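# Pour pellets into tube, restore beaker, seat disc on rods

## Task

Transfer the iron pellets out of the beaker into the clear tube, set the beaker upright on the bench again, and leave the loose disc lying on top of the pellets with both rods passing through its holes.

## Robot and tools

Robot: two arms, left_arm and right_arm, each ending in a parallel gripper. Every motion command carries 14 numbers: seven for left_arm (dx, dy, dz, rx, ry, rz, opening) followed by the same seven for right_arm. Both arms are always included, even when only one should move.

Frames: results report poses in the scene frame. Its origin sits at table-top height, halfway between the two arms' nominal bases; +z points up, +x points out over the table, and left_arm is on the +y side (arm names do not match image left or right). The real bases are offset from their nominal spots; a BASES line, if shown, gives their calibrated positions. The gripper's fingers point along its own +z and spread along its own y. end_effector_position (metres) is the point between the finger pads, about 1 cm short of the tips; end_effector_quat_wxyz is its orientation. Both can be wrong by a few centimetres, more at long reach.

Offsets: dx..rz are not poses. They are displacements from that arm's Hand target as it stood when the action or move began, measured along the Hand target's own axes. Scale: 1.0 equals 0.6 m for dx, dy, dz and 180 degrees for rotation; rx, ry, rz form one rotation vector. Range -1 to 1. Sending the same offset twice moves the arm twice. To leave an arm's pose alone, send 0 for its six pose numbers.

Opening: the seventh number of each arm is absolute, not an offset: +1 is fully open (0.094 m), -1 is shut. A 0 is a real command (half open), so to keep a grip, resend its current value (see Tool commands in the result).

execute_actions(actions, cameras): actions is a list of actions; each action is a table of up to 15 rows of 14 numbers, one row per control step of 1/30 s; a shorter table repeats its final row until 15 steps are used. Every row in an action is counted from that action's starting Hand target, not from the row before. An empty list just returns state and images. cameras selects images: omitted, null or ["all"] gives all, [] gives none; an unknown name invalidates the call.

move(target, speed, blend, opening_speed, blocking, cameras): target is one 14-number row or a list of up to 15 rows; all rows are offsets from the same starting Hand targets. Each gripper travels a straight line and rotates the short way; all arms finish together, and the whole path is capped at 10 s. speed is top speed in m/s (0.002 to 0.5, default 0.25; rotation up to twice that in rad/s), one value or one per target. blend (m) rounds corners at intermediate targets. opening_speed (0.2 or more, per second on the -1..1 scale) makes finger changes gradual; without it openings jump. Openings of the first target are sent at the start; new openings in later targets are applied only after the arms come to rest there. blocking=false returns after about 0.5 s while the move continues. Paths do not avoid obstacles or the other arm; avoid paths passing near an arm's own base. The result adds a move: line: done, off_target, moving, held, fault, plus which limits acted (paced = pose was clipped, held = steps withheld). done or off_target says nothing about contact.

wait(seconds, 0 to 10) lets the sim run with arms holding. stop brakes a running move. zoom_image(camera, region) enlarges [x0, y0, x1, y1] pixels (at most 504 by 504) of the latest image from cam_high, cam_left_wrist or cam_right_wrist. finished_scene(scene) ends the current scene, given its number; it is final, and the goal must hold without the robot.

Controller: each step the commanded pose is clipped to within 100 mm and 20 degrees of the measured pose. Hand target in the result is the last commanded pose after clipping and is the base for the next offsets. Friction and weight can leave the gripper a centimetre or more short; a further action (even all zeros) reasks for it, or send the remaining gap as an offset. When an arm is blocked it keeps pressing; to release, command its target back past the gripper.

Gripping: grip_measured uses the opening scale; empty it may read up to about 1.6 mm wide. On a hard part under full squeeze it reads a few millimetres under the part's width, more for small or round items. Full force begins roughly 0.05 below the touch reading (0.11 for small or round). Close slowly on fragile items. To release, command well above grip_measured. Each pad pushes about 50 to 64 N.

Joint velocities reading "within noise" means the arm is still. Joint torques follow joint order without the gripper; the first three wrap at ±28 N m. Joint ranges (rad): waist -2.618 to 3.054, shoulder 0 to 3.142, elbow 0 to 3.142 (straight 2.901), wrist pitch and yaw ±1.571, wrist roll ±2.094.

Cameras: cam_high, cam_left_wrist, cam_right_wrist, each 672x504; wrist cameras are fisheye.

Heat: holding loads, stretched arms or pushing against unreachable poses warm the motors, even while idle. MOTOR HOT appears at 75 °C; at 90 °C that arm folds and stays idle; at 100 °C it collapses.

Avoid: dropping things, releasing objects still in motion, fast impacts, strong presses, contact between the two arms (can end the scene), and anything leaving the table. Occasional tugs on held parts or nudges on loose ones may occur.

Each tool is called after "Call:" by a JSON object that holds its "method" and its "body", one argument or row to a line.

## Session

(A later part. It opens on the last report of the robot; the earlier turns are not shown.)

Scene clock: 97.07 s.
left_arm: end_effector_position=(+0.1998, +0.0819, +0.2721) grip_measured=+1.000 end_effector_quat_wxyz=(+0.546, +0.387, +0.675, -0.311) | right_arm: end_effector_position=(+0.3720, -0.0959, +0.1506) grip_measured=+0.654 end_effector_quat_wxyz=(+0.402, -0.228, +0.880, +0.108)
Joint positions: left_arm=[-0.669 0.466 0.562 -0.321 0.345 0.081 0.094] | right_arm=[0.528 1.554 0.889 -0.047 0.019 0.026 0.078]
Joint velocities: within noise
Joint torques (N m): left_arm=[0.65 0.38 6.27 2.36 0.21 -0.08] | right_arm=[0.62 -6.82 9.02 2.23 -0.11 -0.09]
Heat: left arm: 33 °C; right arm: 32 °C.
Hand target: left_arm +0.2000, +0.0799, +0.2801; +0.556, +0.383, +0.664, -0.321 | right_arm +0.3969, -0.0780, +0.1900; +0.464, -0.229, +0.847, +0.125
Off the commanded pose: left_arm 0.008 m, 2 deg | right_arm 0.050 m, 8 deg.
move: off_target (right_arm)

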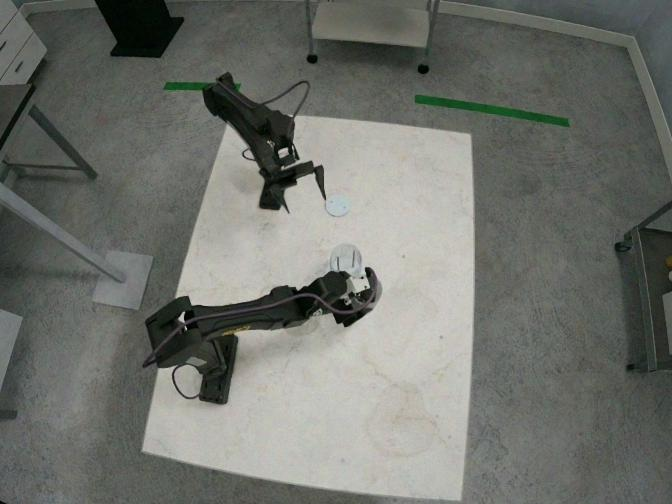

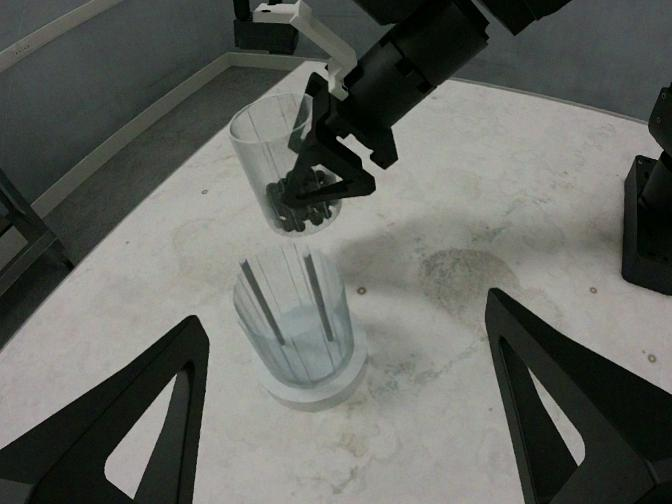

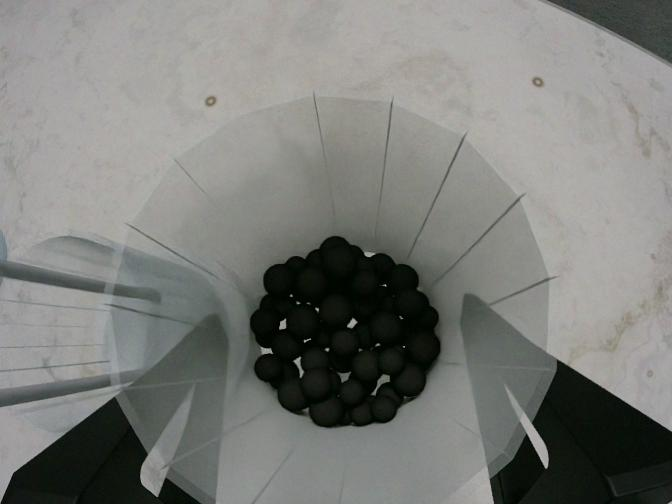

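Call:
{"method": "zoom_image", "body": {
  "camera": "cam_right_wrist",
  "region": [0, 200, 260, 440]
}}

Call:
{"method": "zoom_image", "body": {
  "camera": "cam_left_wrist",
  "region": [210, 70, 410, 420]
}}

Call:
{"method": "zoom_image", "body": {
  "camera": "cam_high",
  "region": [300, 220, 420, 340]
}}

Scaled by 1.938 from the camera's 672x504 image, which has a finer 960x720 frame.

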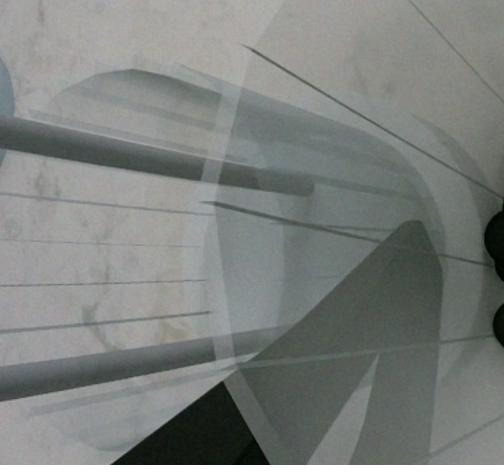

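Scaled by 1.440 from the camera's 672x504 image, which has a finer 960x720 frame.

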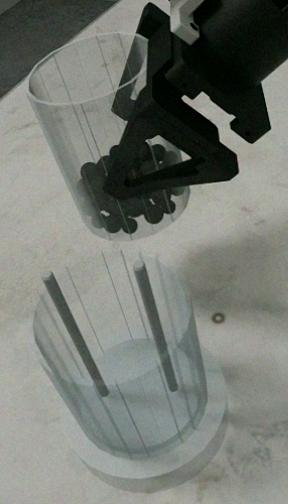

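Scaled by 4.200.

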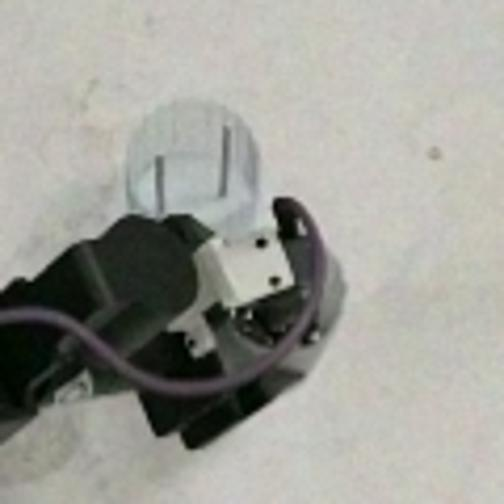

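Call:
{"method": "move", "body": {
  "target": [-0.1098,0.0167,-0.0488,0,0.0333,0,1, -0.0605,-0.0233,-0.0273,0.05,-0.0217,-0.0667,0.5],
  "speed": 0.12
}}

Scene clock: 108.10 s.
left_arm: end_effector_position=(+0.2032, +0.0993, +0.3470) grip_measured=+1.000 end_effector_quat_wxyz=(+0.527, +0.392, +0.692, -0.300) | right_arm: end_effector_position=(+0.3884, -0.1015, +0.1732) grip_measured=+0.654 end_effector_quat_wxyz=(+0.444, -0.289, +0.848, +0.009)
Joint positions: left_arm=[-0.505 0.629 0.96 -0.637 0.493 0.145 0.094] | right_arm=[0.561 1.554 0.938 -0.047 0.179 -0.171 0.078]
Joint velocities: within noise
Joint torques (N m): left_arm=[0.61 1.18 8.42 1.6 0.2 0.06] | right_arm=[0.59 -10.17 9.18 2.22 0.24 -0.09]
Heat: left arm: 33 °C; right arm: 34 °C.
Hand target: left_arm +0.2000, +0.1000, +0.3501; +0.521, +0.399, +0.692, -0.301 | right_arm +0.4089, -0.0872, +0.2294; +0.520, -0.274, +0.809, +0.017
Off the commanded pose: left_arm 0.004 m, 1 deg | right_arm 0.061 m, 10 deg.
move: off_target (right_arm)

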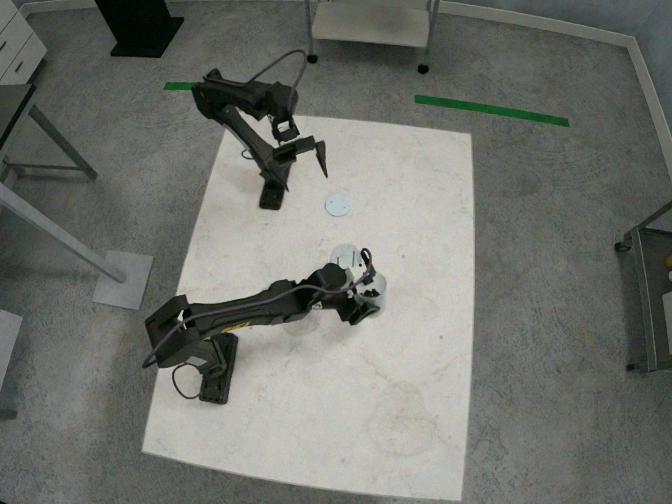

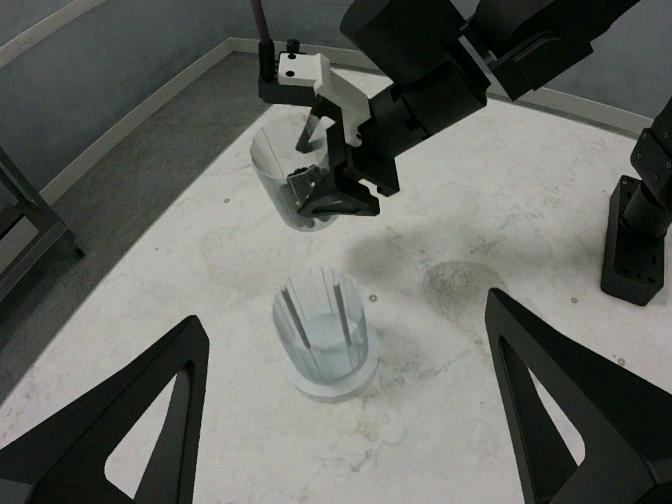

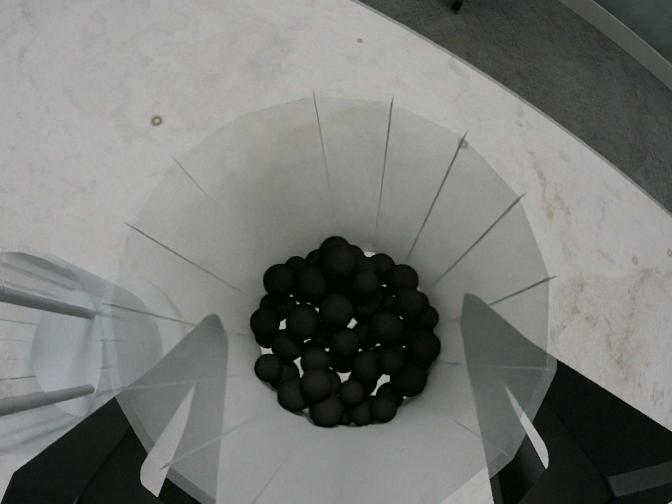

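Call:
{"method": "move", "body": {
  "target": [0,0,0,0,0,0,1, -0.0237,-0.0102,-0.0232,0.0533,0,-0.0711,0.5],
  "speed": 0.12
}}

Scene clock: 111.87 s.
left_arm: end_effector_position=(+0.2032, +0.0993, +0.3470) grip_measured=+1.000 end_effector_quat_wxyz=(+0.527, +0.393, +0.692, -0.300) | right_arm: end_effector_position=(+0.3849, -0.1005, +0.1842) grip_measured=+0.654 end_effector_quat_wxyz=(+0.455, -0.357, +0.807, -0.113)
Joint positions: left_arm=[-0.505 0.629 0.96 -0.637 0.493 0.147 0.094] | right_arm=[0.655 1.554 0.947 -0.047 0.404 -0.367 0.078]
Joint velocities: within noise
Joint torques (N m): left_arm=[0.49 1.43 8.23 1.61 0.23 0.05] | right_arm=[0.64 -11.71 9.06 2.28 0.39 -0.08]
Heat: left arm: 32 °C; right arm: 35 °C.
Hand target: left_arm +0.2000, +0.1000, +0.3501; +0.521, +0.399, +0.692, -0.301 | right_arm +0.4045, -0.0907, +0.2494; +0.539, -0.318, +0.772, -0.108
Off the commanded pose: left_arm 0.004 m, 1 deg | right_arm 0.069 m, 11 deg.
move: off_target (right_arm)

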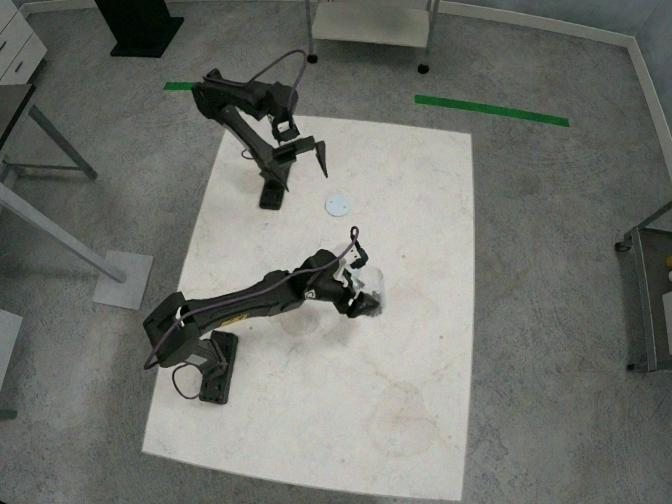

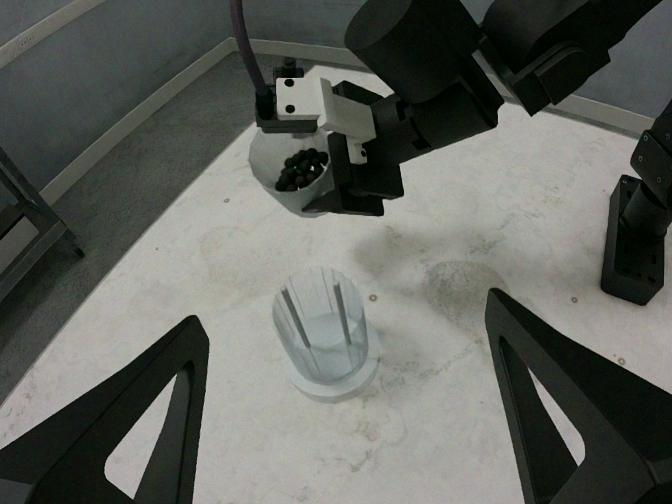

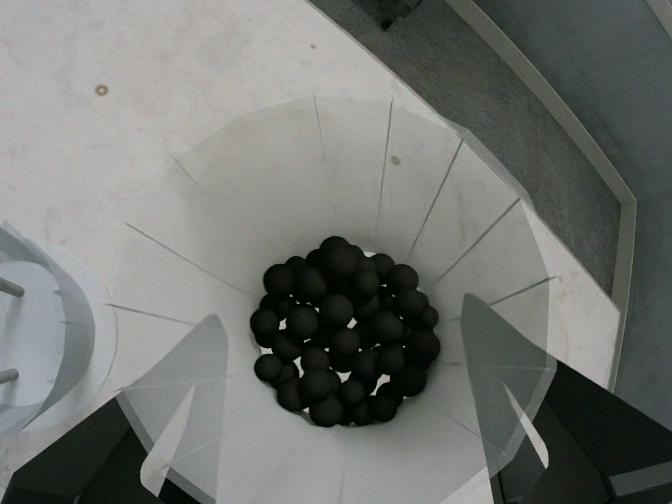

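Call:
{"method": "move", "body": {
  "target": [0,0,0,0,0,0,1, -0.0037,-0.0103,-0.0052,0.0667,0,-0.0889,0.5],
  "speed": 0.12
}}

Scene clock: 115.43 s.
left_arm: end_effector_position=(+0.2031, +0.0994, +0.3467) grip_measured=+1.000 end_effector_quat_wxyz=(+0.526, +0.393, +0.692, -0.300) | right_arm: end_effector_position=(+0.3985, -0.0987, +0.2337) grip_measured=+0.654 end_effector_quat_wxyz=(+0.509, -0.398, +0.718, -0.259)
Joint positions: left_arm=[-0.505 0.629 0.96 -0.639 0.493 0.148 0.094] | right_arm=[0.724 1.555 0.947 0.157 0.649 -0.691 0.078]
Joint velocities: within noise
Joint torques (N m): left_arm=[0.73 1.24 8.39 1.6 0.21 0.11] | right_arm=[0.66 -6.9 5.2 2.43 0.41 -0.09]
Heat: left arm: 32 °C; right arm: 35 °C.
Hand target: left_arm +0.2000, +0.1000, +0.3501; +0.521, +0.399, +0.692, -0.301 | right_arm +0.4045, -0.0947, +0.2555; +0.549, -0.365, +0.705, -0.262
Off the commanded pose: left_arm 0.005 m, 1 deg | right_arm 0.023 m, 6 deg.
move: off_target (right_arm)

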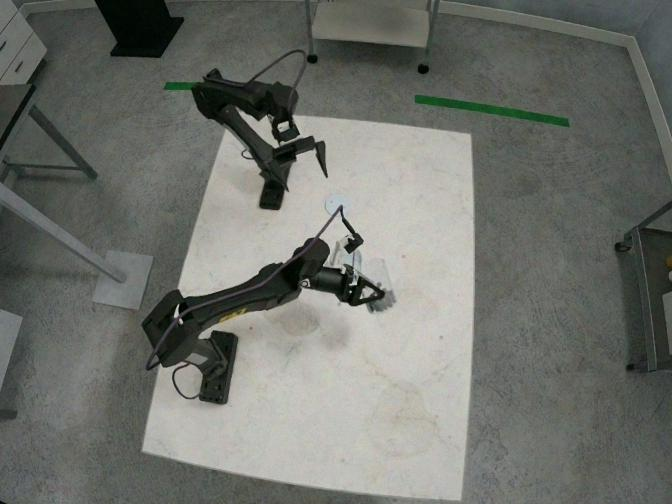

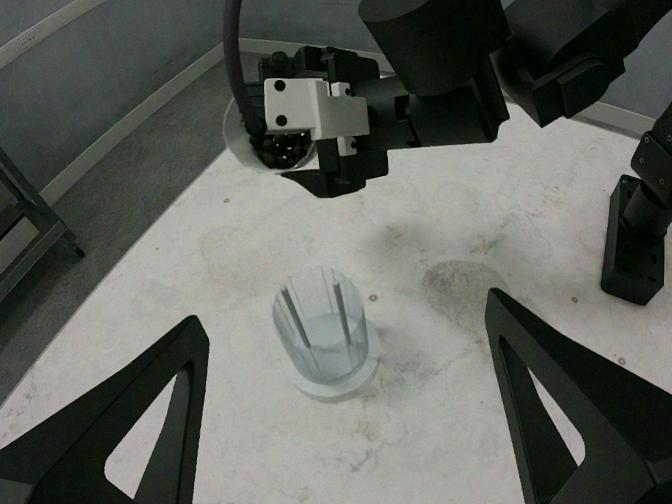

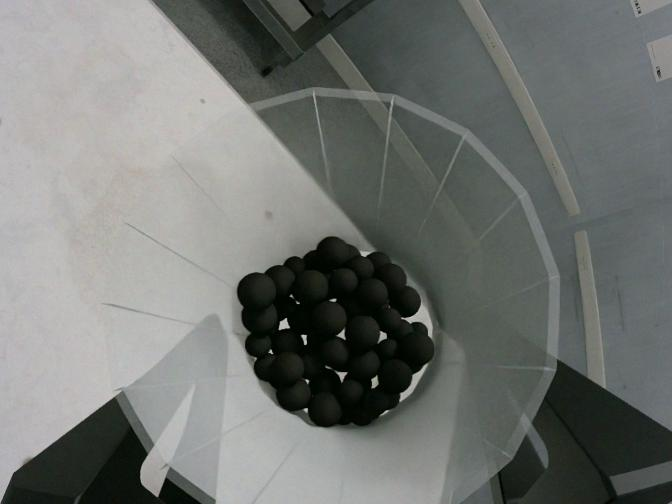

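Call:
{"method": "move", "body": {
  "target": [0,0,0,0,0,0,1, 0.0327,0.1062,-0.0318,0.03,0,-0.04,0.5],
  "speed": 0.08
}}

Scene clock: 119.30 s.
left_arm: end_effector_position=(+0.2031, +0.0994, +0.3467) grip_measured=+1.000 end_effector_quat_wxyz=(+0.526, +0.393, +0.692, -0.300) | right_arm: end_effector_position=(+0.3646, -0.0728, +0.1825) grip_measured=+0.654 end_effector_quat_wxyz=(+0.517, -0.420, +0.671, -0.326)
Joint positions: left_arm=[-0.505 0.629 0.96 -0.639 0.493 0.148 0.094] | right_arm=[0.887 1.692 0.764 0.526 0.863 -0.81 0.078]
Joint velocities: within noise
Joint torques (N m): left_arm=[0.53 1.36 8.03 1.58 0.19 0.05] | right_arm=[0.32 -6.99 4.48 2.29 0.5 -0.07]
Heat: left arm: 31 °C; right arm: 35 °C.
Hand target: left_arm +0.2000, +0.1000, +0.3501; +0.521, +0.399, +0.692, -0.301 | right_arm +0.3691, -0.0730, +0.2000; +0.548, -0.382, +0.667, -0.329
Off the commanded pose: left_arm 0.005 m, 1 deg | right_arm 0.018 m, 6 deg.
move: off_target (right_arm)

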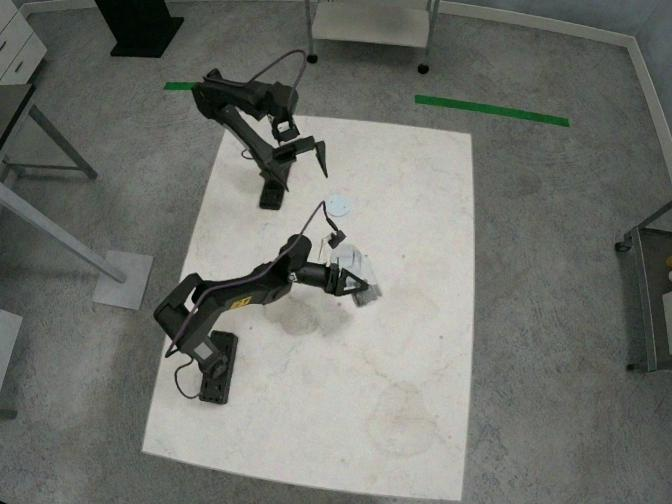

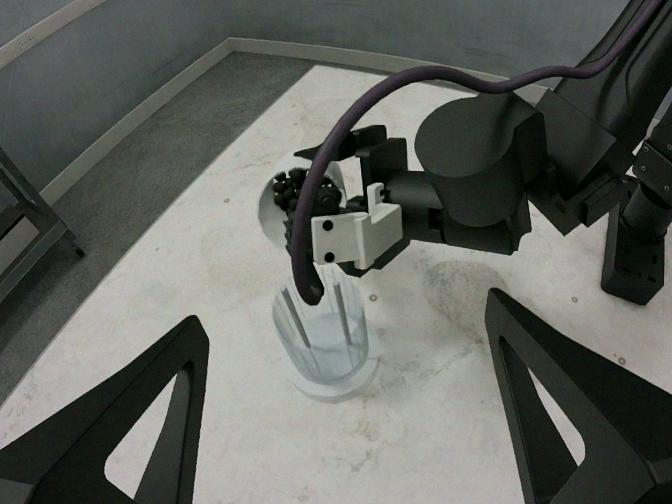

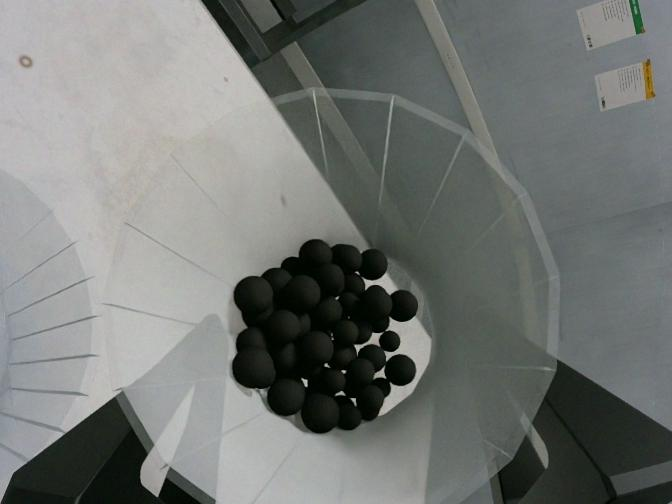

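Call:
{"method": "zoom_image", "body": {
  "camera": "cam_left_wrist",
  "region": [230, 110, 430, 420]
}}

Call:
{"method": "zoom_image", "body": {
  "camera": "cam_high",
  "region": [290, 190, 410, 330]
}}

Call:
{"method": "zoom_image", "body": {
  "camera": "cam_right_wrist",
  "region": [0, 120, 260, 504]
}}

Scaled by 1.626 from the camera's 672x504 image, which has a finer 960x720 frame.

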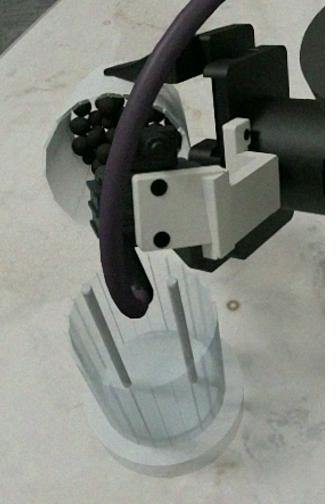

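Scaled by 3.600.

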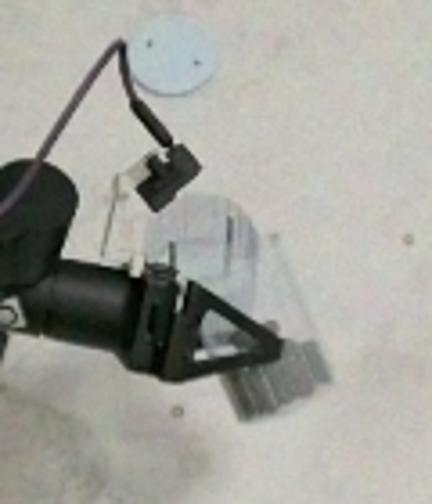

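Scaled by 1.312 from the camera's 672x504 image, which has a finer 960x720 frame.

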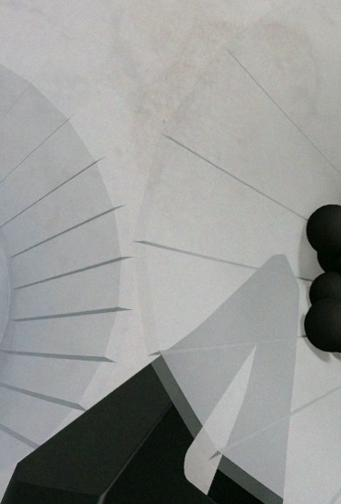

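Call:
{"method": "move", "body": {
  "target": [0,0,0,0,0,0,1, -0.0095,0.0178,-0.0088,0.03,0,-0.04,0.5],
  "speed": 0.06
}}

Scene clock: 124.40 s.
left_arm: end_effector_position=(+0.2031, +0.0994, +0.3467) grip_measured=+1.000 end_effector_quat_wxyz=(+0.527, +0.394, +0.691, -0.299) | right_arm: end_effector_position=(+0.3634, -0.0640, +0.1793) grip_measured=+0.654 end_effector_quat_wxyz=(+0.514, -0.432, +0.627, -0.395)
Joint positions: left_arm=[-0.505 0.629 0.96 -0.639 0.493 0.15 0.094] | right_arm=[0.931 1.804 0.755 0.761 0.976 -1.017 0.078]
Joint velocities: within noise
Joint torques (N m): left_arm=[0.59 1.42 8.34 1.62 0.24 0.04] | right_arm=[0.62 -7.49 3.96 2.21 0.41 -0.08]
Heat: left arm: 31 °C; right arm: 35 °C.
Hand target: left_arm +0.2000, +0.1000, +0.3501; +0.521, +0.399, +0.692, -0.301 | right_arm +0.3629, -0.0627, +0.1945; +0.544, -0.397, +0.626, -0.394
Off the commanded pose: left_arm 0.005 m, 1 deg | right_arm 0.015 m, 5 deg.
move: off_target (right_arm)

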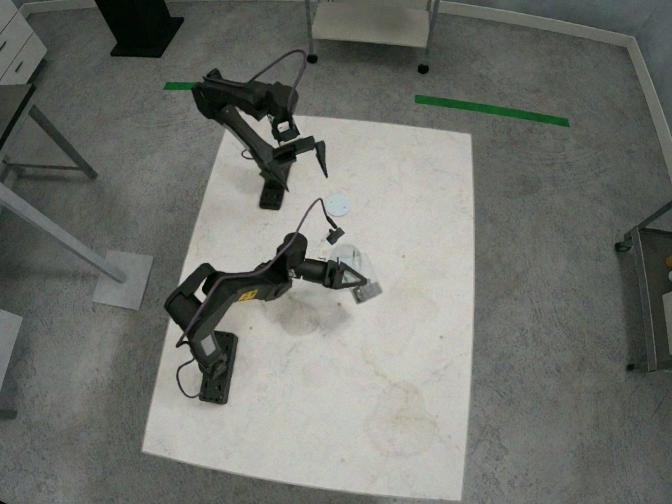

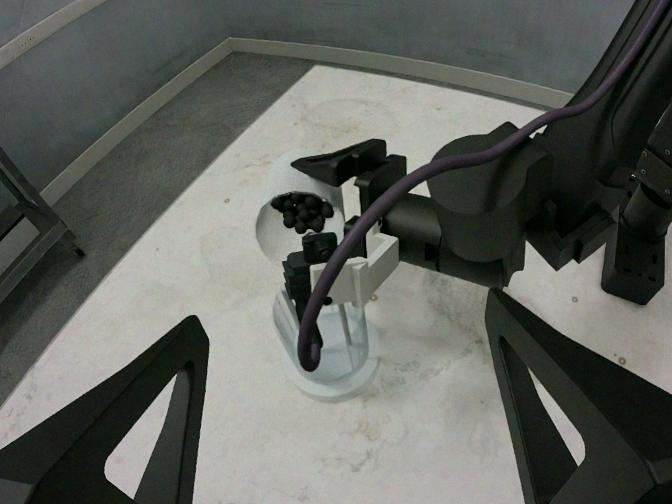

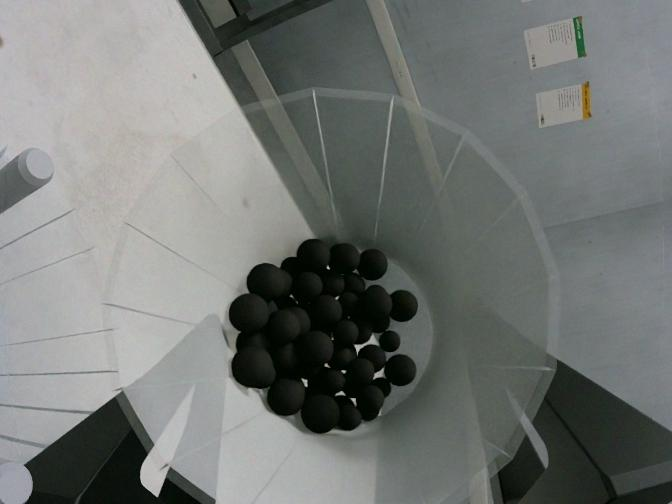

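Call:
{"method": "move", "body": {
  "target": [0,0,0,0,0,0,1, -0.0048,0.0023,-0.0038,0.0267,0,-0.0356,0.5],
  "speed": 0.05
}}

Scene clock: 128.87 s.
left_arm: end_effector_position=(+0.2031, +0.0994, +0.3467) grip_measured=+1.000 end_effector_quat_wxyz=(+0.527, +0.394, +0.691, -0.299) | right_arm: end_effector_position=(+0.3617, -0.0598, +0.1884) grip_measured=+0.653 end_effector_quat_wxyz=(+0.521, -0.427, +0.585, -0.452)
Joint positions: left_arm=[-0.505 0.629 0.96 -0.639 0.493 0.15 0.094] | right_arm=[0.957 1.894 0.744 1.05 1.051 -1.258 0.078]
Joint velocities: within noise
Joint torques (N m): left_arm=[0.66 1.18 8.23 1.61 0.25 0.05] | right_arm=[0.59 -7.38 3.49 1.93 0.13 -0.04]
Heat: left arm: 31 °C; right arm: 35 °C.
Hand target: left_arm +0.2000, +0.1000, +0.3501; +0.521, +0.399, +0.692, -0.301 | right_arm +0.3608, -0.0594, +0.1945; +0.537, -0.408, +0.586, -0.449
Off the commanded pose: left_arm 0.005 m, 1 deg | right_arm 0.006 m, 3 deg.
move: off_target (right_arm)

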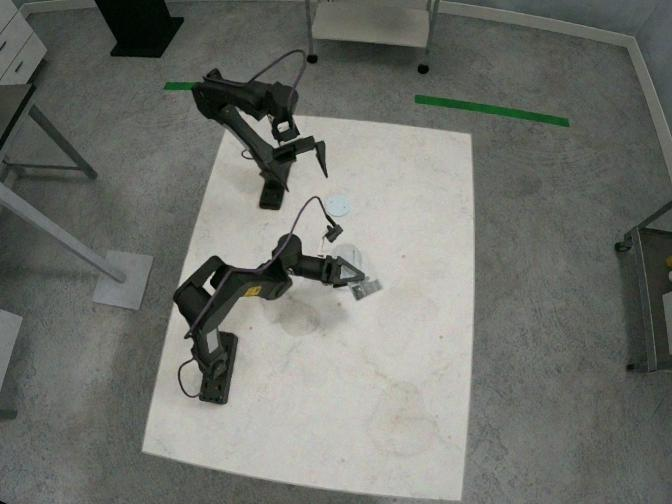

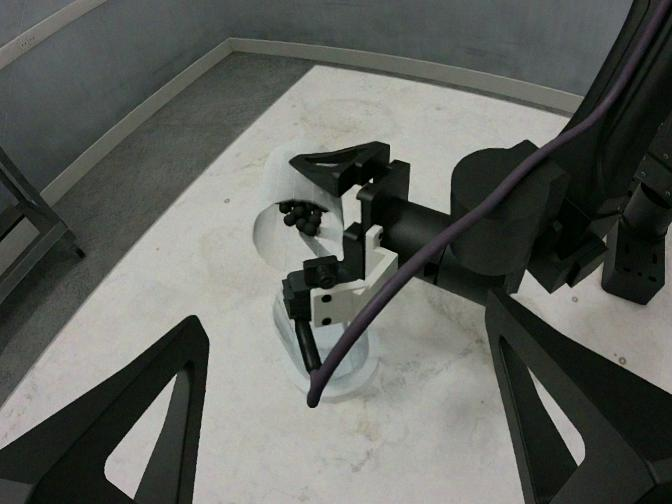

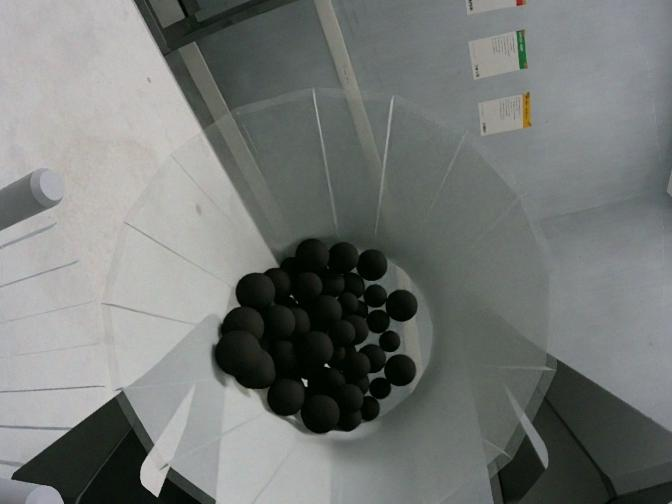

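Call:
{"method": "move", "body": {
  "target": [0,0,0,0,0,0,1, -0.005,0.0017,-0.012,0.0267,0,-0.0356,0.5],
  "speed": 0.04
}}

Scene clock: 134.43 s.
left_arm: end_effector_position=(+0.2031, +0.0994, +0.3467) grip_measured=+1.000 end_effector_quat_wxyz=(+0.527, +0.394, +0.691, -0.299) | right_arm: end_effector_position=(+0.3558, -0.0567, +0.1956) grip_measured=+0.653 end_effector_quat_wxyz=(+0.522, -0.419, +0.547, -0.503)
Joint positions: left_arm=[-0.505 0.629 0.96 -0.639 0.493 0.152 0.094] | right_arm=[0.985 2.002 0.744 1.372 1.108 -1.524 0.078]
Joint velocities: within noise
Joint torques (N m): left_arm=[0.55 1.18 8.29 1.64 0.22 0.09] | right_arm=[0.64 -7.23 2.71 1.67 -0.07 -0.07]
Heat: left arm: 30 °C; right arm: 34 °C.
Hand target: left_arm +0.2000, +0.1000, +0.3501; +0.521, +0.399, +0.692, -0.301 | right_arm +0.3540, -0.0556, +0.1945; +0.528, -0.417, +0.543, -0.503
Off the commanded pose: left_arm 0.005 m, 1 deg | right_arm 0.002 m, 1 deg.
move: done

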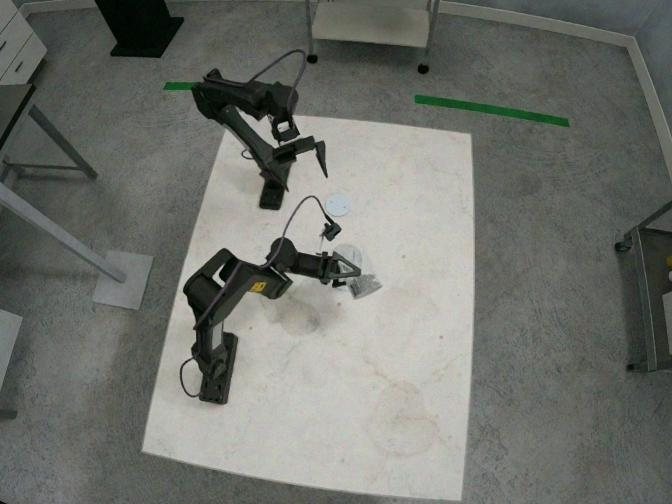

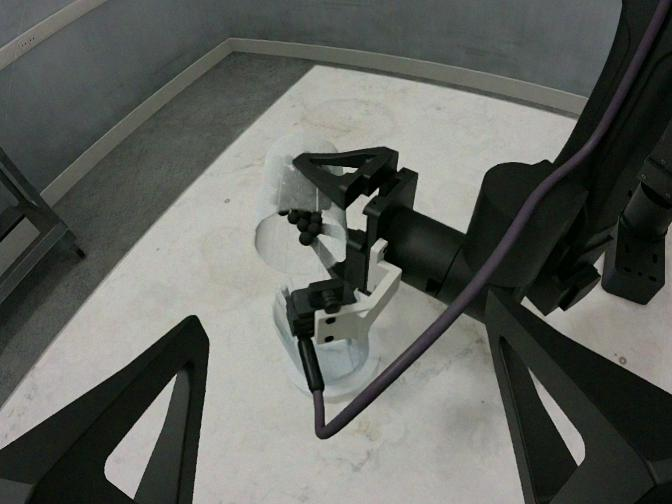

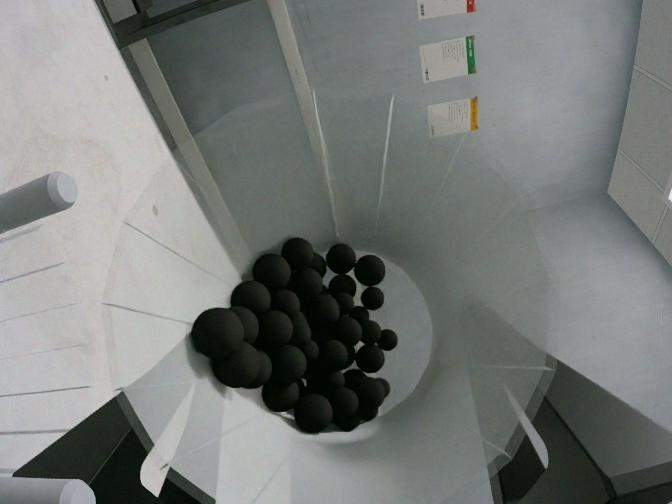

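Call:
{"method": "move", "body": {
  "target": [0,0,0,0,0,0,1, -0.0062,0.0067,-0.0058,0.0233,0,-0.0311,0.5],
  "speed": 0.04
}}

Scene clock: 137.80 s.
left_arm: end_effector_position=(+0.2031, +0.0994, +0.3467) grip_measured=+1.000 end_effector_quat_wxyz=(+0.527, +0.394, +0.691, -0.299) | right_arm: end_effector_position=(+0.3513, -0.0549, +0.1992) grip_measured=+0.652 end_effector_quat_wxyz=(+0.523, -0.418, +0.522, -0.528)
Joint positions: left_arm=[-0.505 0.629 0.96 -0.639 0.493 0.152 0.094] | right_arm=[0.997 2.062 0.744 1.556 1.113 -1.68 0.078]
Joint velocities: within noise
Joint torques (N m): left_arm=[0.53 1.18 8.46 1.6 0.19 0.08] | right_arm=[0.66 -6.64 3.44 1.16 -0.09 -0.32]
Heat: left arm: 30 °C; right arm: 34 °C.
Hand target: left_arm +0.2000, +0.1000, +0.3501; +0.521, +0.399, +0.692, -0.301 | right_arm +0.3512, -0.0510, +0.1909; +0.518, -0.424, +0.503, -0.547
Off the commanded pose: left_arm 0.005 m, 1 deg | right_arm 0.009 m, 3 deg.
joint read past its limit (right arm) — joint 4 (wrist pitch), upper limit.
joint sent to its limit (right arm) — joint 4 (wrist pitch), upper limit. The joint targets are off in position and orientation.
move: off_target (right_arm)

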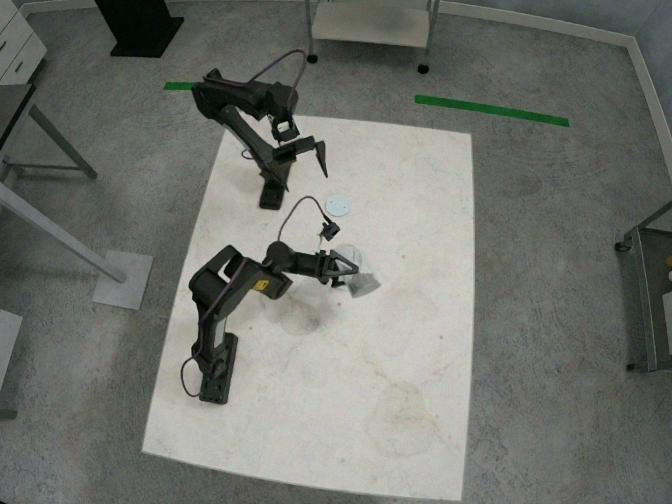

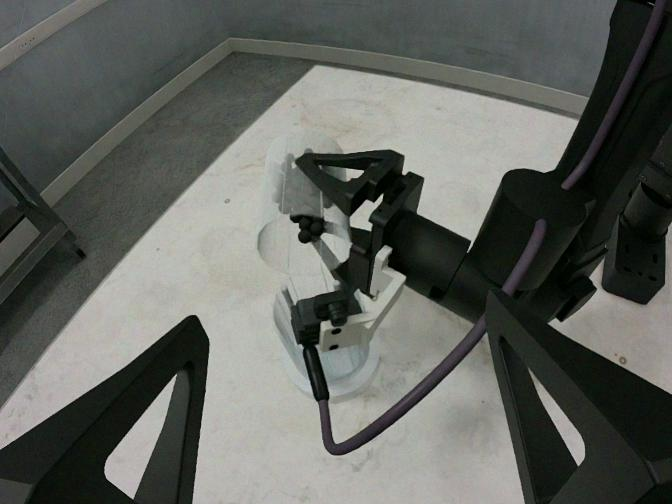

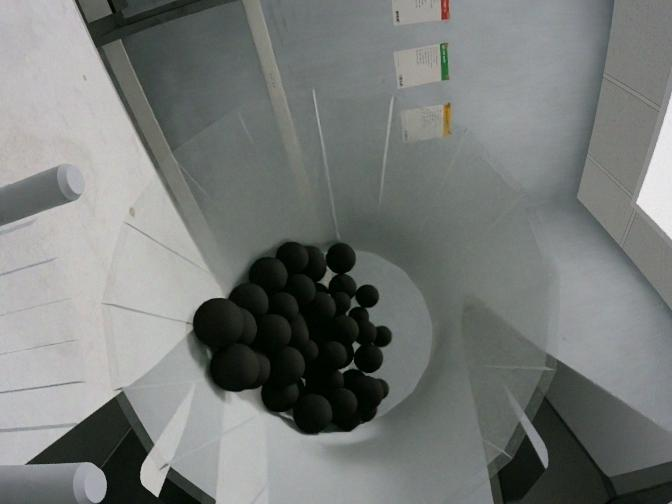

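Call:
{"method": "move", "body": {
  "target": [0,0,0,0,0,0,1, -0.0057,-0.0128,-0.0012,-0.0152,0.0003,-0.0573,0.5],
  "speed": 0.05
}}

Scene clock: 144.00 s.
left_arm: end_effector_position=(+0.2031, +0.0994, +0.3467) grip_measured=+1.000 end_effector_quat_wxyz=(+0.527, +0.395, +0.691, -0.298) | right_arm: end_effector_position=(+0.3491, -0.0469, +0.2031) grip_measured=+0.651 end_effector_quat_wxyz=(+0.486, -0.461, +0.481, -0.565)
Joint positions: left_arm=[-0.505 0.629 0.96 -0.639 0.493 0.153 0.094] | right_arm=[1.011 2.062 0.758 1.556 1.107 -1.852 0.078]
Joint velocities: within noise
Joint torques (N m): left_arm=[0.81 1.47 8.27 1.63 0.26 0.06] | right_arm=[0.58 -8.91 3.48 0.76 0.11 -0.37]
Heat: left arm: 30 °C; right arm: 34 °C.
Hand target: left_arm +0.2000, +0.1000, +0.3501; +0.521, +0.399, +0.692, -0.301 | right_arm +0.3497, -0.0478, +0.1986; +0.456, -0.479, +0.476, -0.580
Off the commanded pose: left_arm 0.005 m, 1 deg | right_arm 0.005 m, 4 deg.
joint read past its limit (right arm) — joint 4 (wrist pitch), upper limit.
move: off_target (right_arm)

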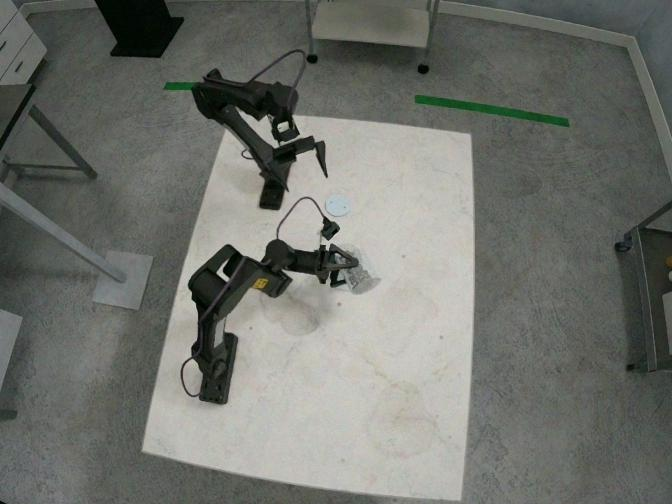

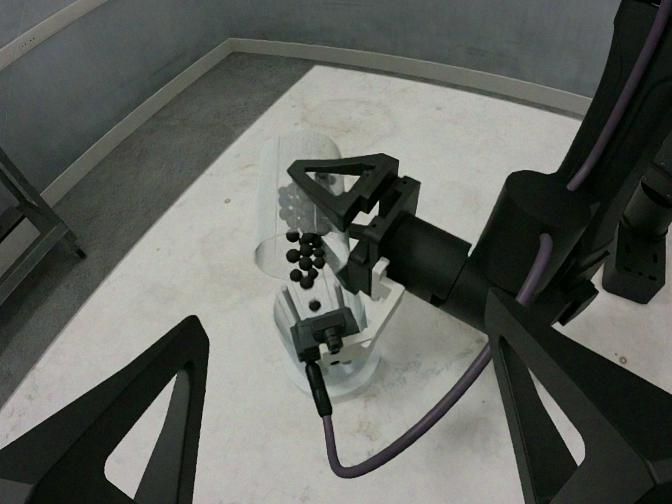

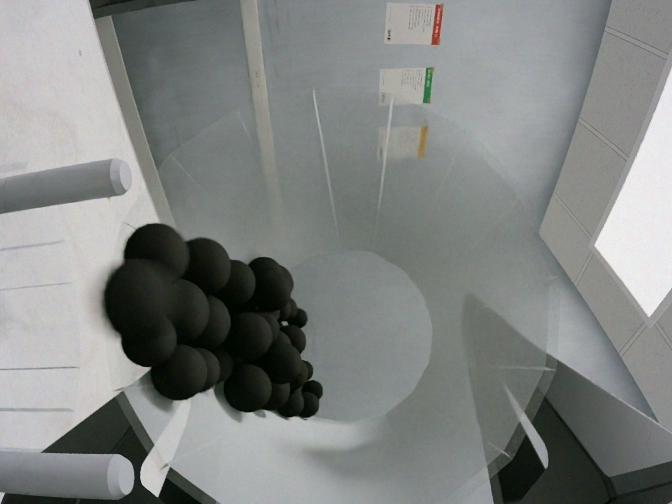

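Call:
{"method": "wait", "body": {
  "seconds": 0.3,
  "cameras": ["cam_left_wrist","cam_right_wrist"]
}}

Scene clock: 144.50 s.
left_arm: end_effector_position=(+0.2031, +0.0994, +0.3467) grip_measured=+1.000 end_effector_quat_wxyz=(+0.527, +0.395, +0.691, -0.298) | right_arm: end_effector_position=(+0.3491, -0.0469, +0.2031) grip_measured=+0.651 end_effector_quat_wxyz=(+0.486, -0.461, +0.481, -0.565)
Joint positions: left_arm=[-0.505 0.629 0.96 -0.639 0.493 0.153 0.094] | right_arm=[1.011 2.062 0.758 1.556 1.107 -1.852 0.078]
Joint velocities: within noise
Joint torques (N m): left_arm=[0.59 1.1 8.29 1.6 0.22 0.03] | right_arm=[0.46 -9.07 3.34 0.72 0.1 -0.34]
Heat: left arm: 30 °C; right arm: 34 °C.
Hand target: left_arm +0.2000, +0.1000, +0.3501; +0.521, +0.399, +0.692, -0.301 | right_arm +0.3497, -0.0478, +0.1986; +0.456, -0.479, +0.476, -0.580
Tool commands: left_gripper/opening=+1.0 right_gripper/opening=+0.5
Off the commanded pose: left_arm 0.005 m, 1 deg | right_arm 0.005 m, 4 deg.
joint read past its limit (right arm) — joint 4 (wrist pitch), upper limit.
wait: 0.30 s; at rest from the start
Images, in order (width x height): cam_left_wrist 672x504, cam_right_wrist 672x504.

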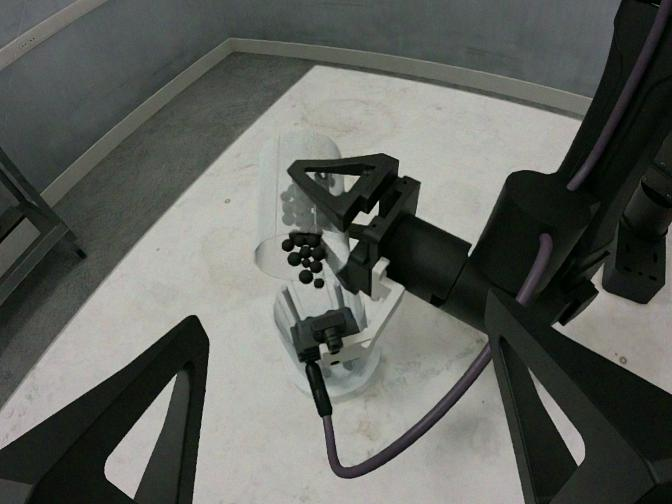

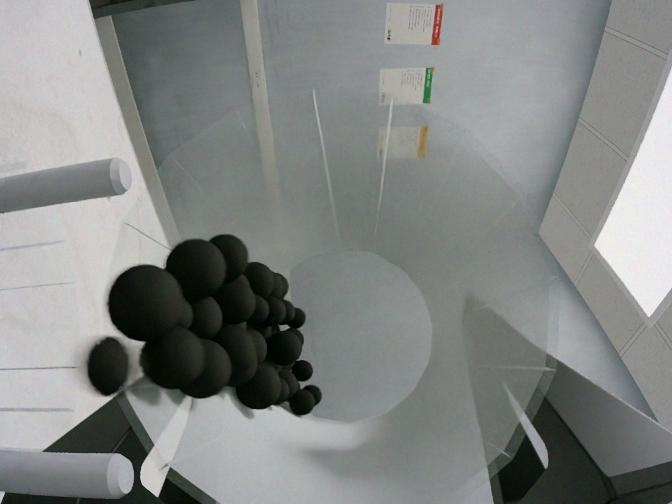

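Call:
{"method": "zoom_image", "body": {
  "camera": "cam_left_wrist",
  "region": [230, 190, 430, 400]
}}

Call:
{"method": "wait", "body": {
  "seconds": 0.5,
  "cameras": ["cam_left_wrist","cam_right_wrist","cam_high"]
}}

Scaled by 2.400 from the camera's 672x504 image, which has a finer 960x720 frame.

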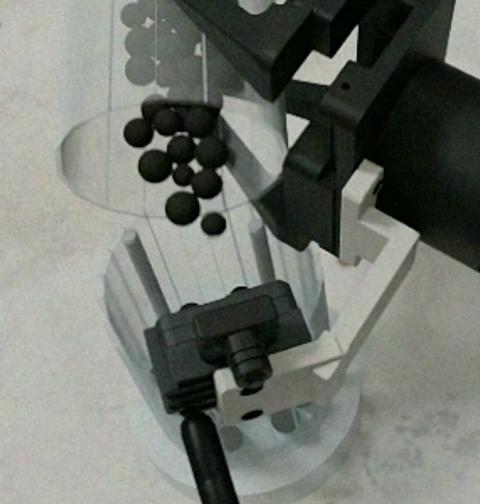

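Scene clock: 145.23 s.
left_arm: end_effector_position=(+0.2031, +0.0994, +0.3467) grip_measured=+1.000 end_effector_quat_wxyz=(+0.527, +0.395, +0.691, -0.298) | right_arm: end_effector_position=(+0.3491, -0.0469, +0.2031) grip_measured=+0.651 end_effector_quat_wxyz=(+0.486, -0.462, +0.480, -0.566)
Joint positions: left_arm=[-0.505 0.629 0.96 -0.639 0.493 0.153 0.094] | right_arm=[1.011 2.062 0.758 1.556 1.107 -1.853 0.078]
Joint velocities: within noise
Joint torques (N m): left_arm=[0.54 1.39 8.17 1.58 0.22 0.04] | right_arm=[0.46 -9.05 3.41 0.74 0.1 -0.32]
Heat: left arm: 30 °C; right arm: 34 °C.
Hand target: left_arm +0.2000, +0.1000, +0.3501; +0.521, +0.399, +0.692, -0.301 | right_arm +0.3497, -0.0478, +0.1986; +0.456, -0.479, +0.476, -0.580
Tool commands: left_gripper/opening=+1.0 right_gripper/opening=+0.5
Off the commanded pose: left_arm 0.005 m, 1 deg | right_arm 0.005 m, 4 deg.
joint read past its limit (right arm) — joint 4 (wrist pitch), upper limit.
wait: 0.50 s; at rest from the start

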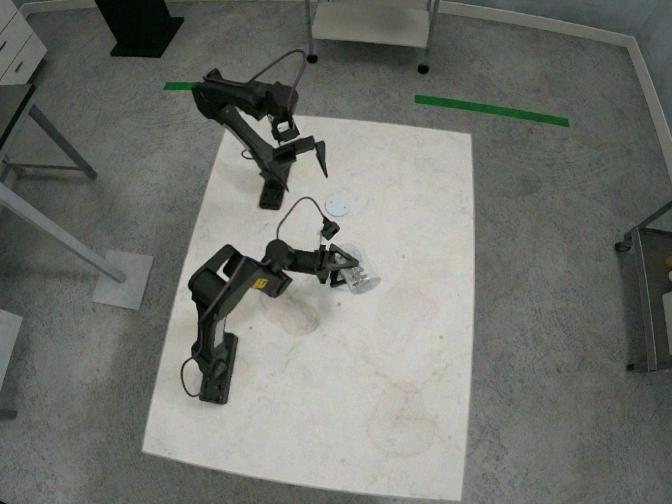

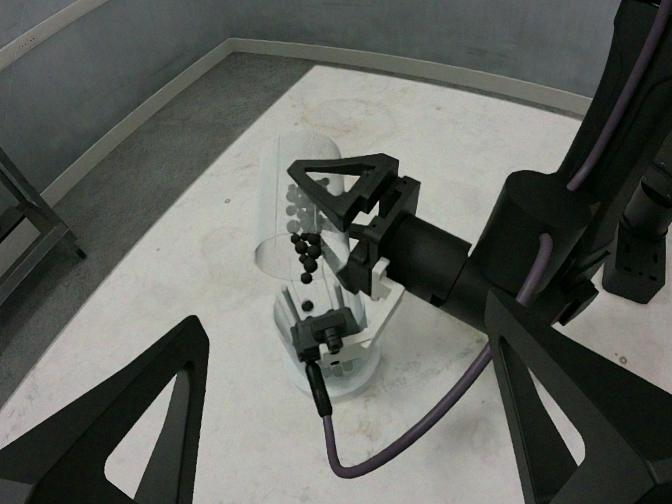

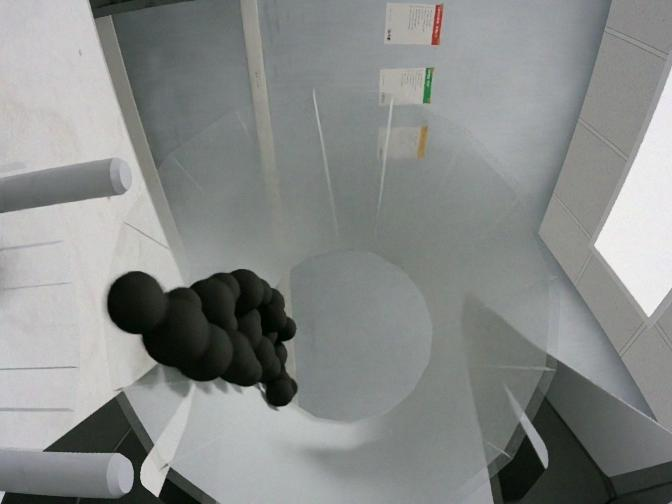

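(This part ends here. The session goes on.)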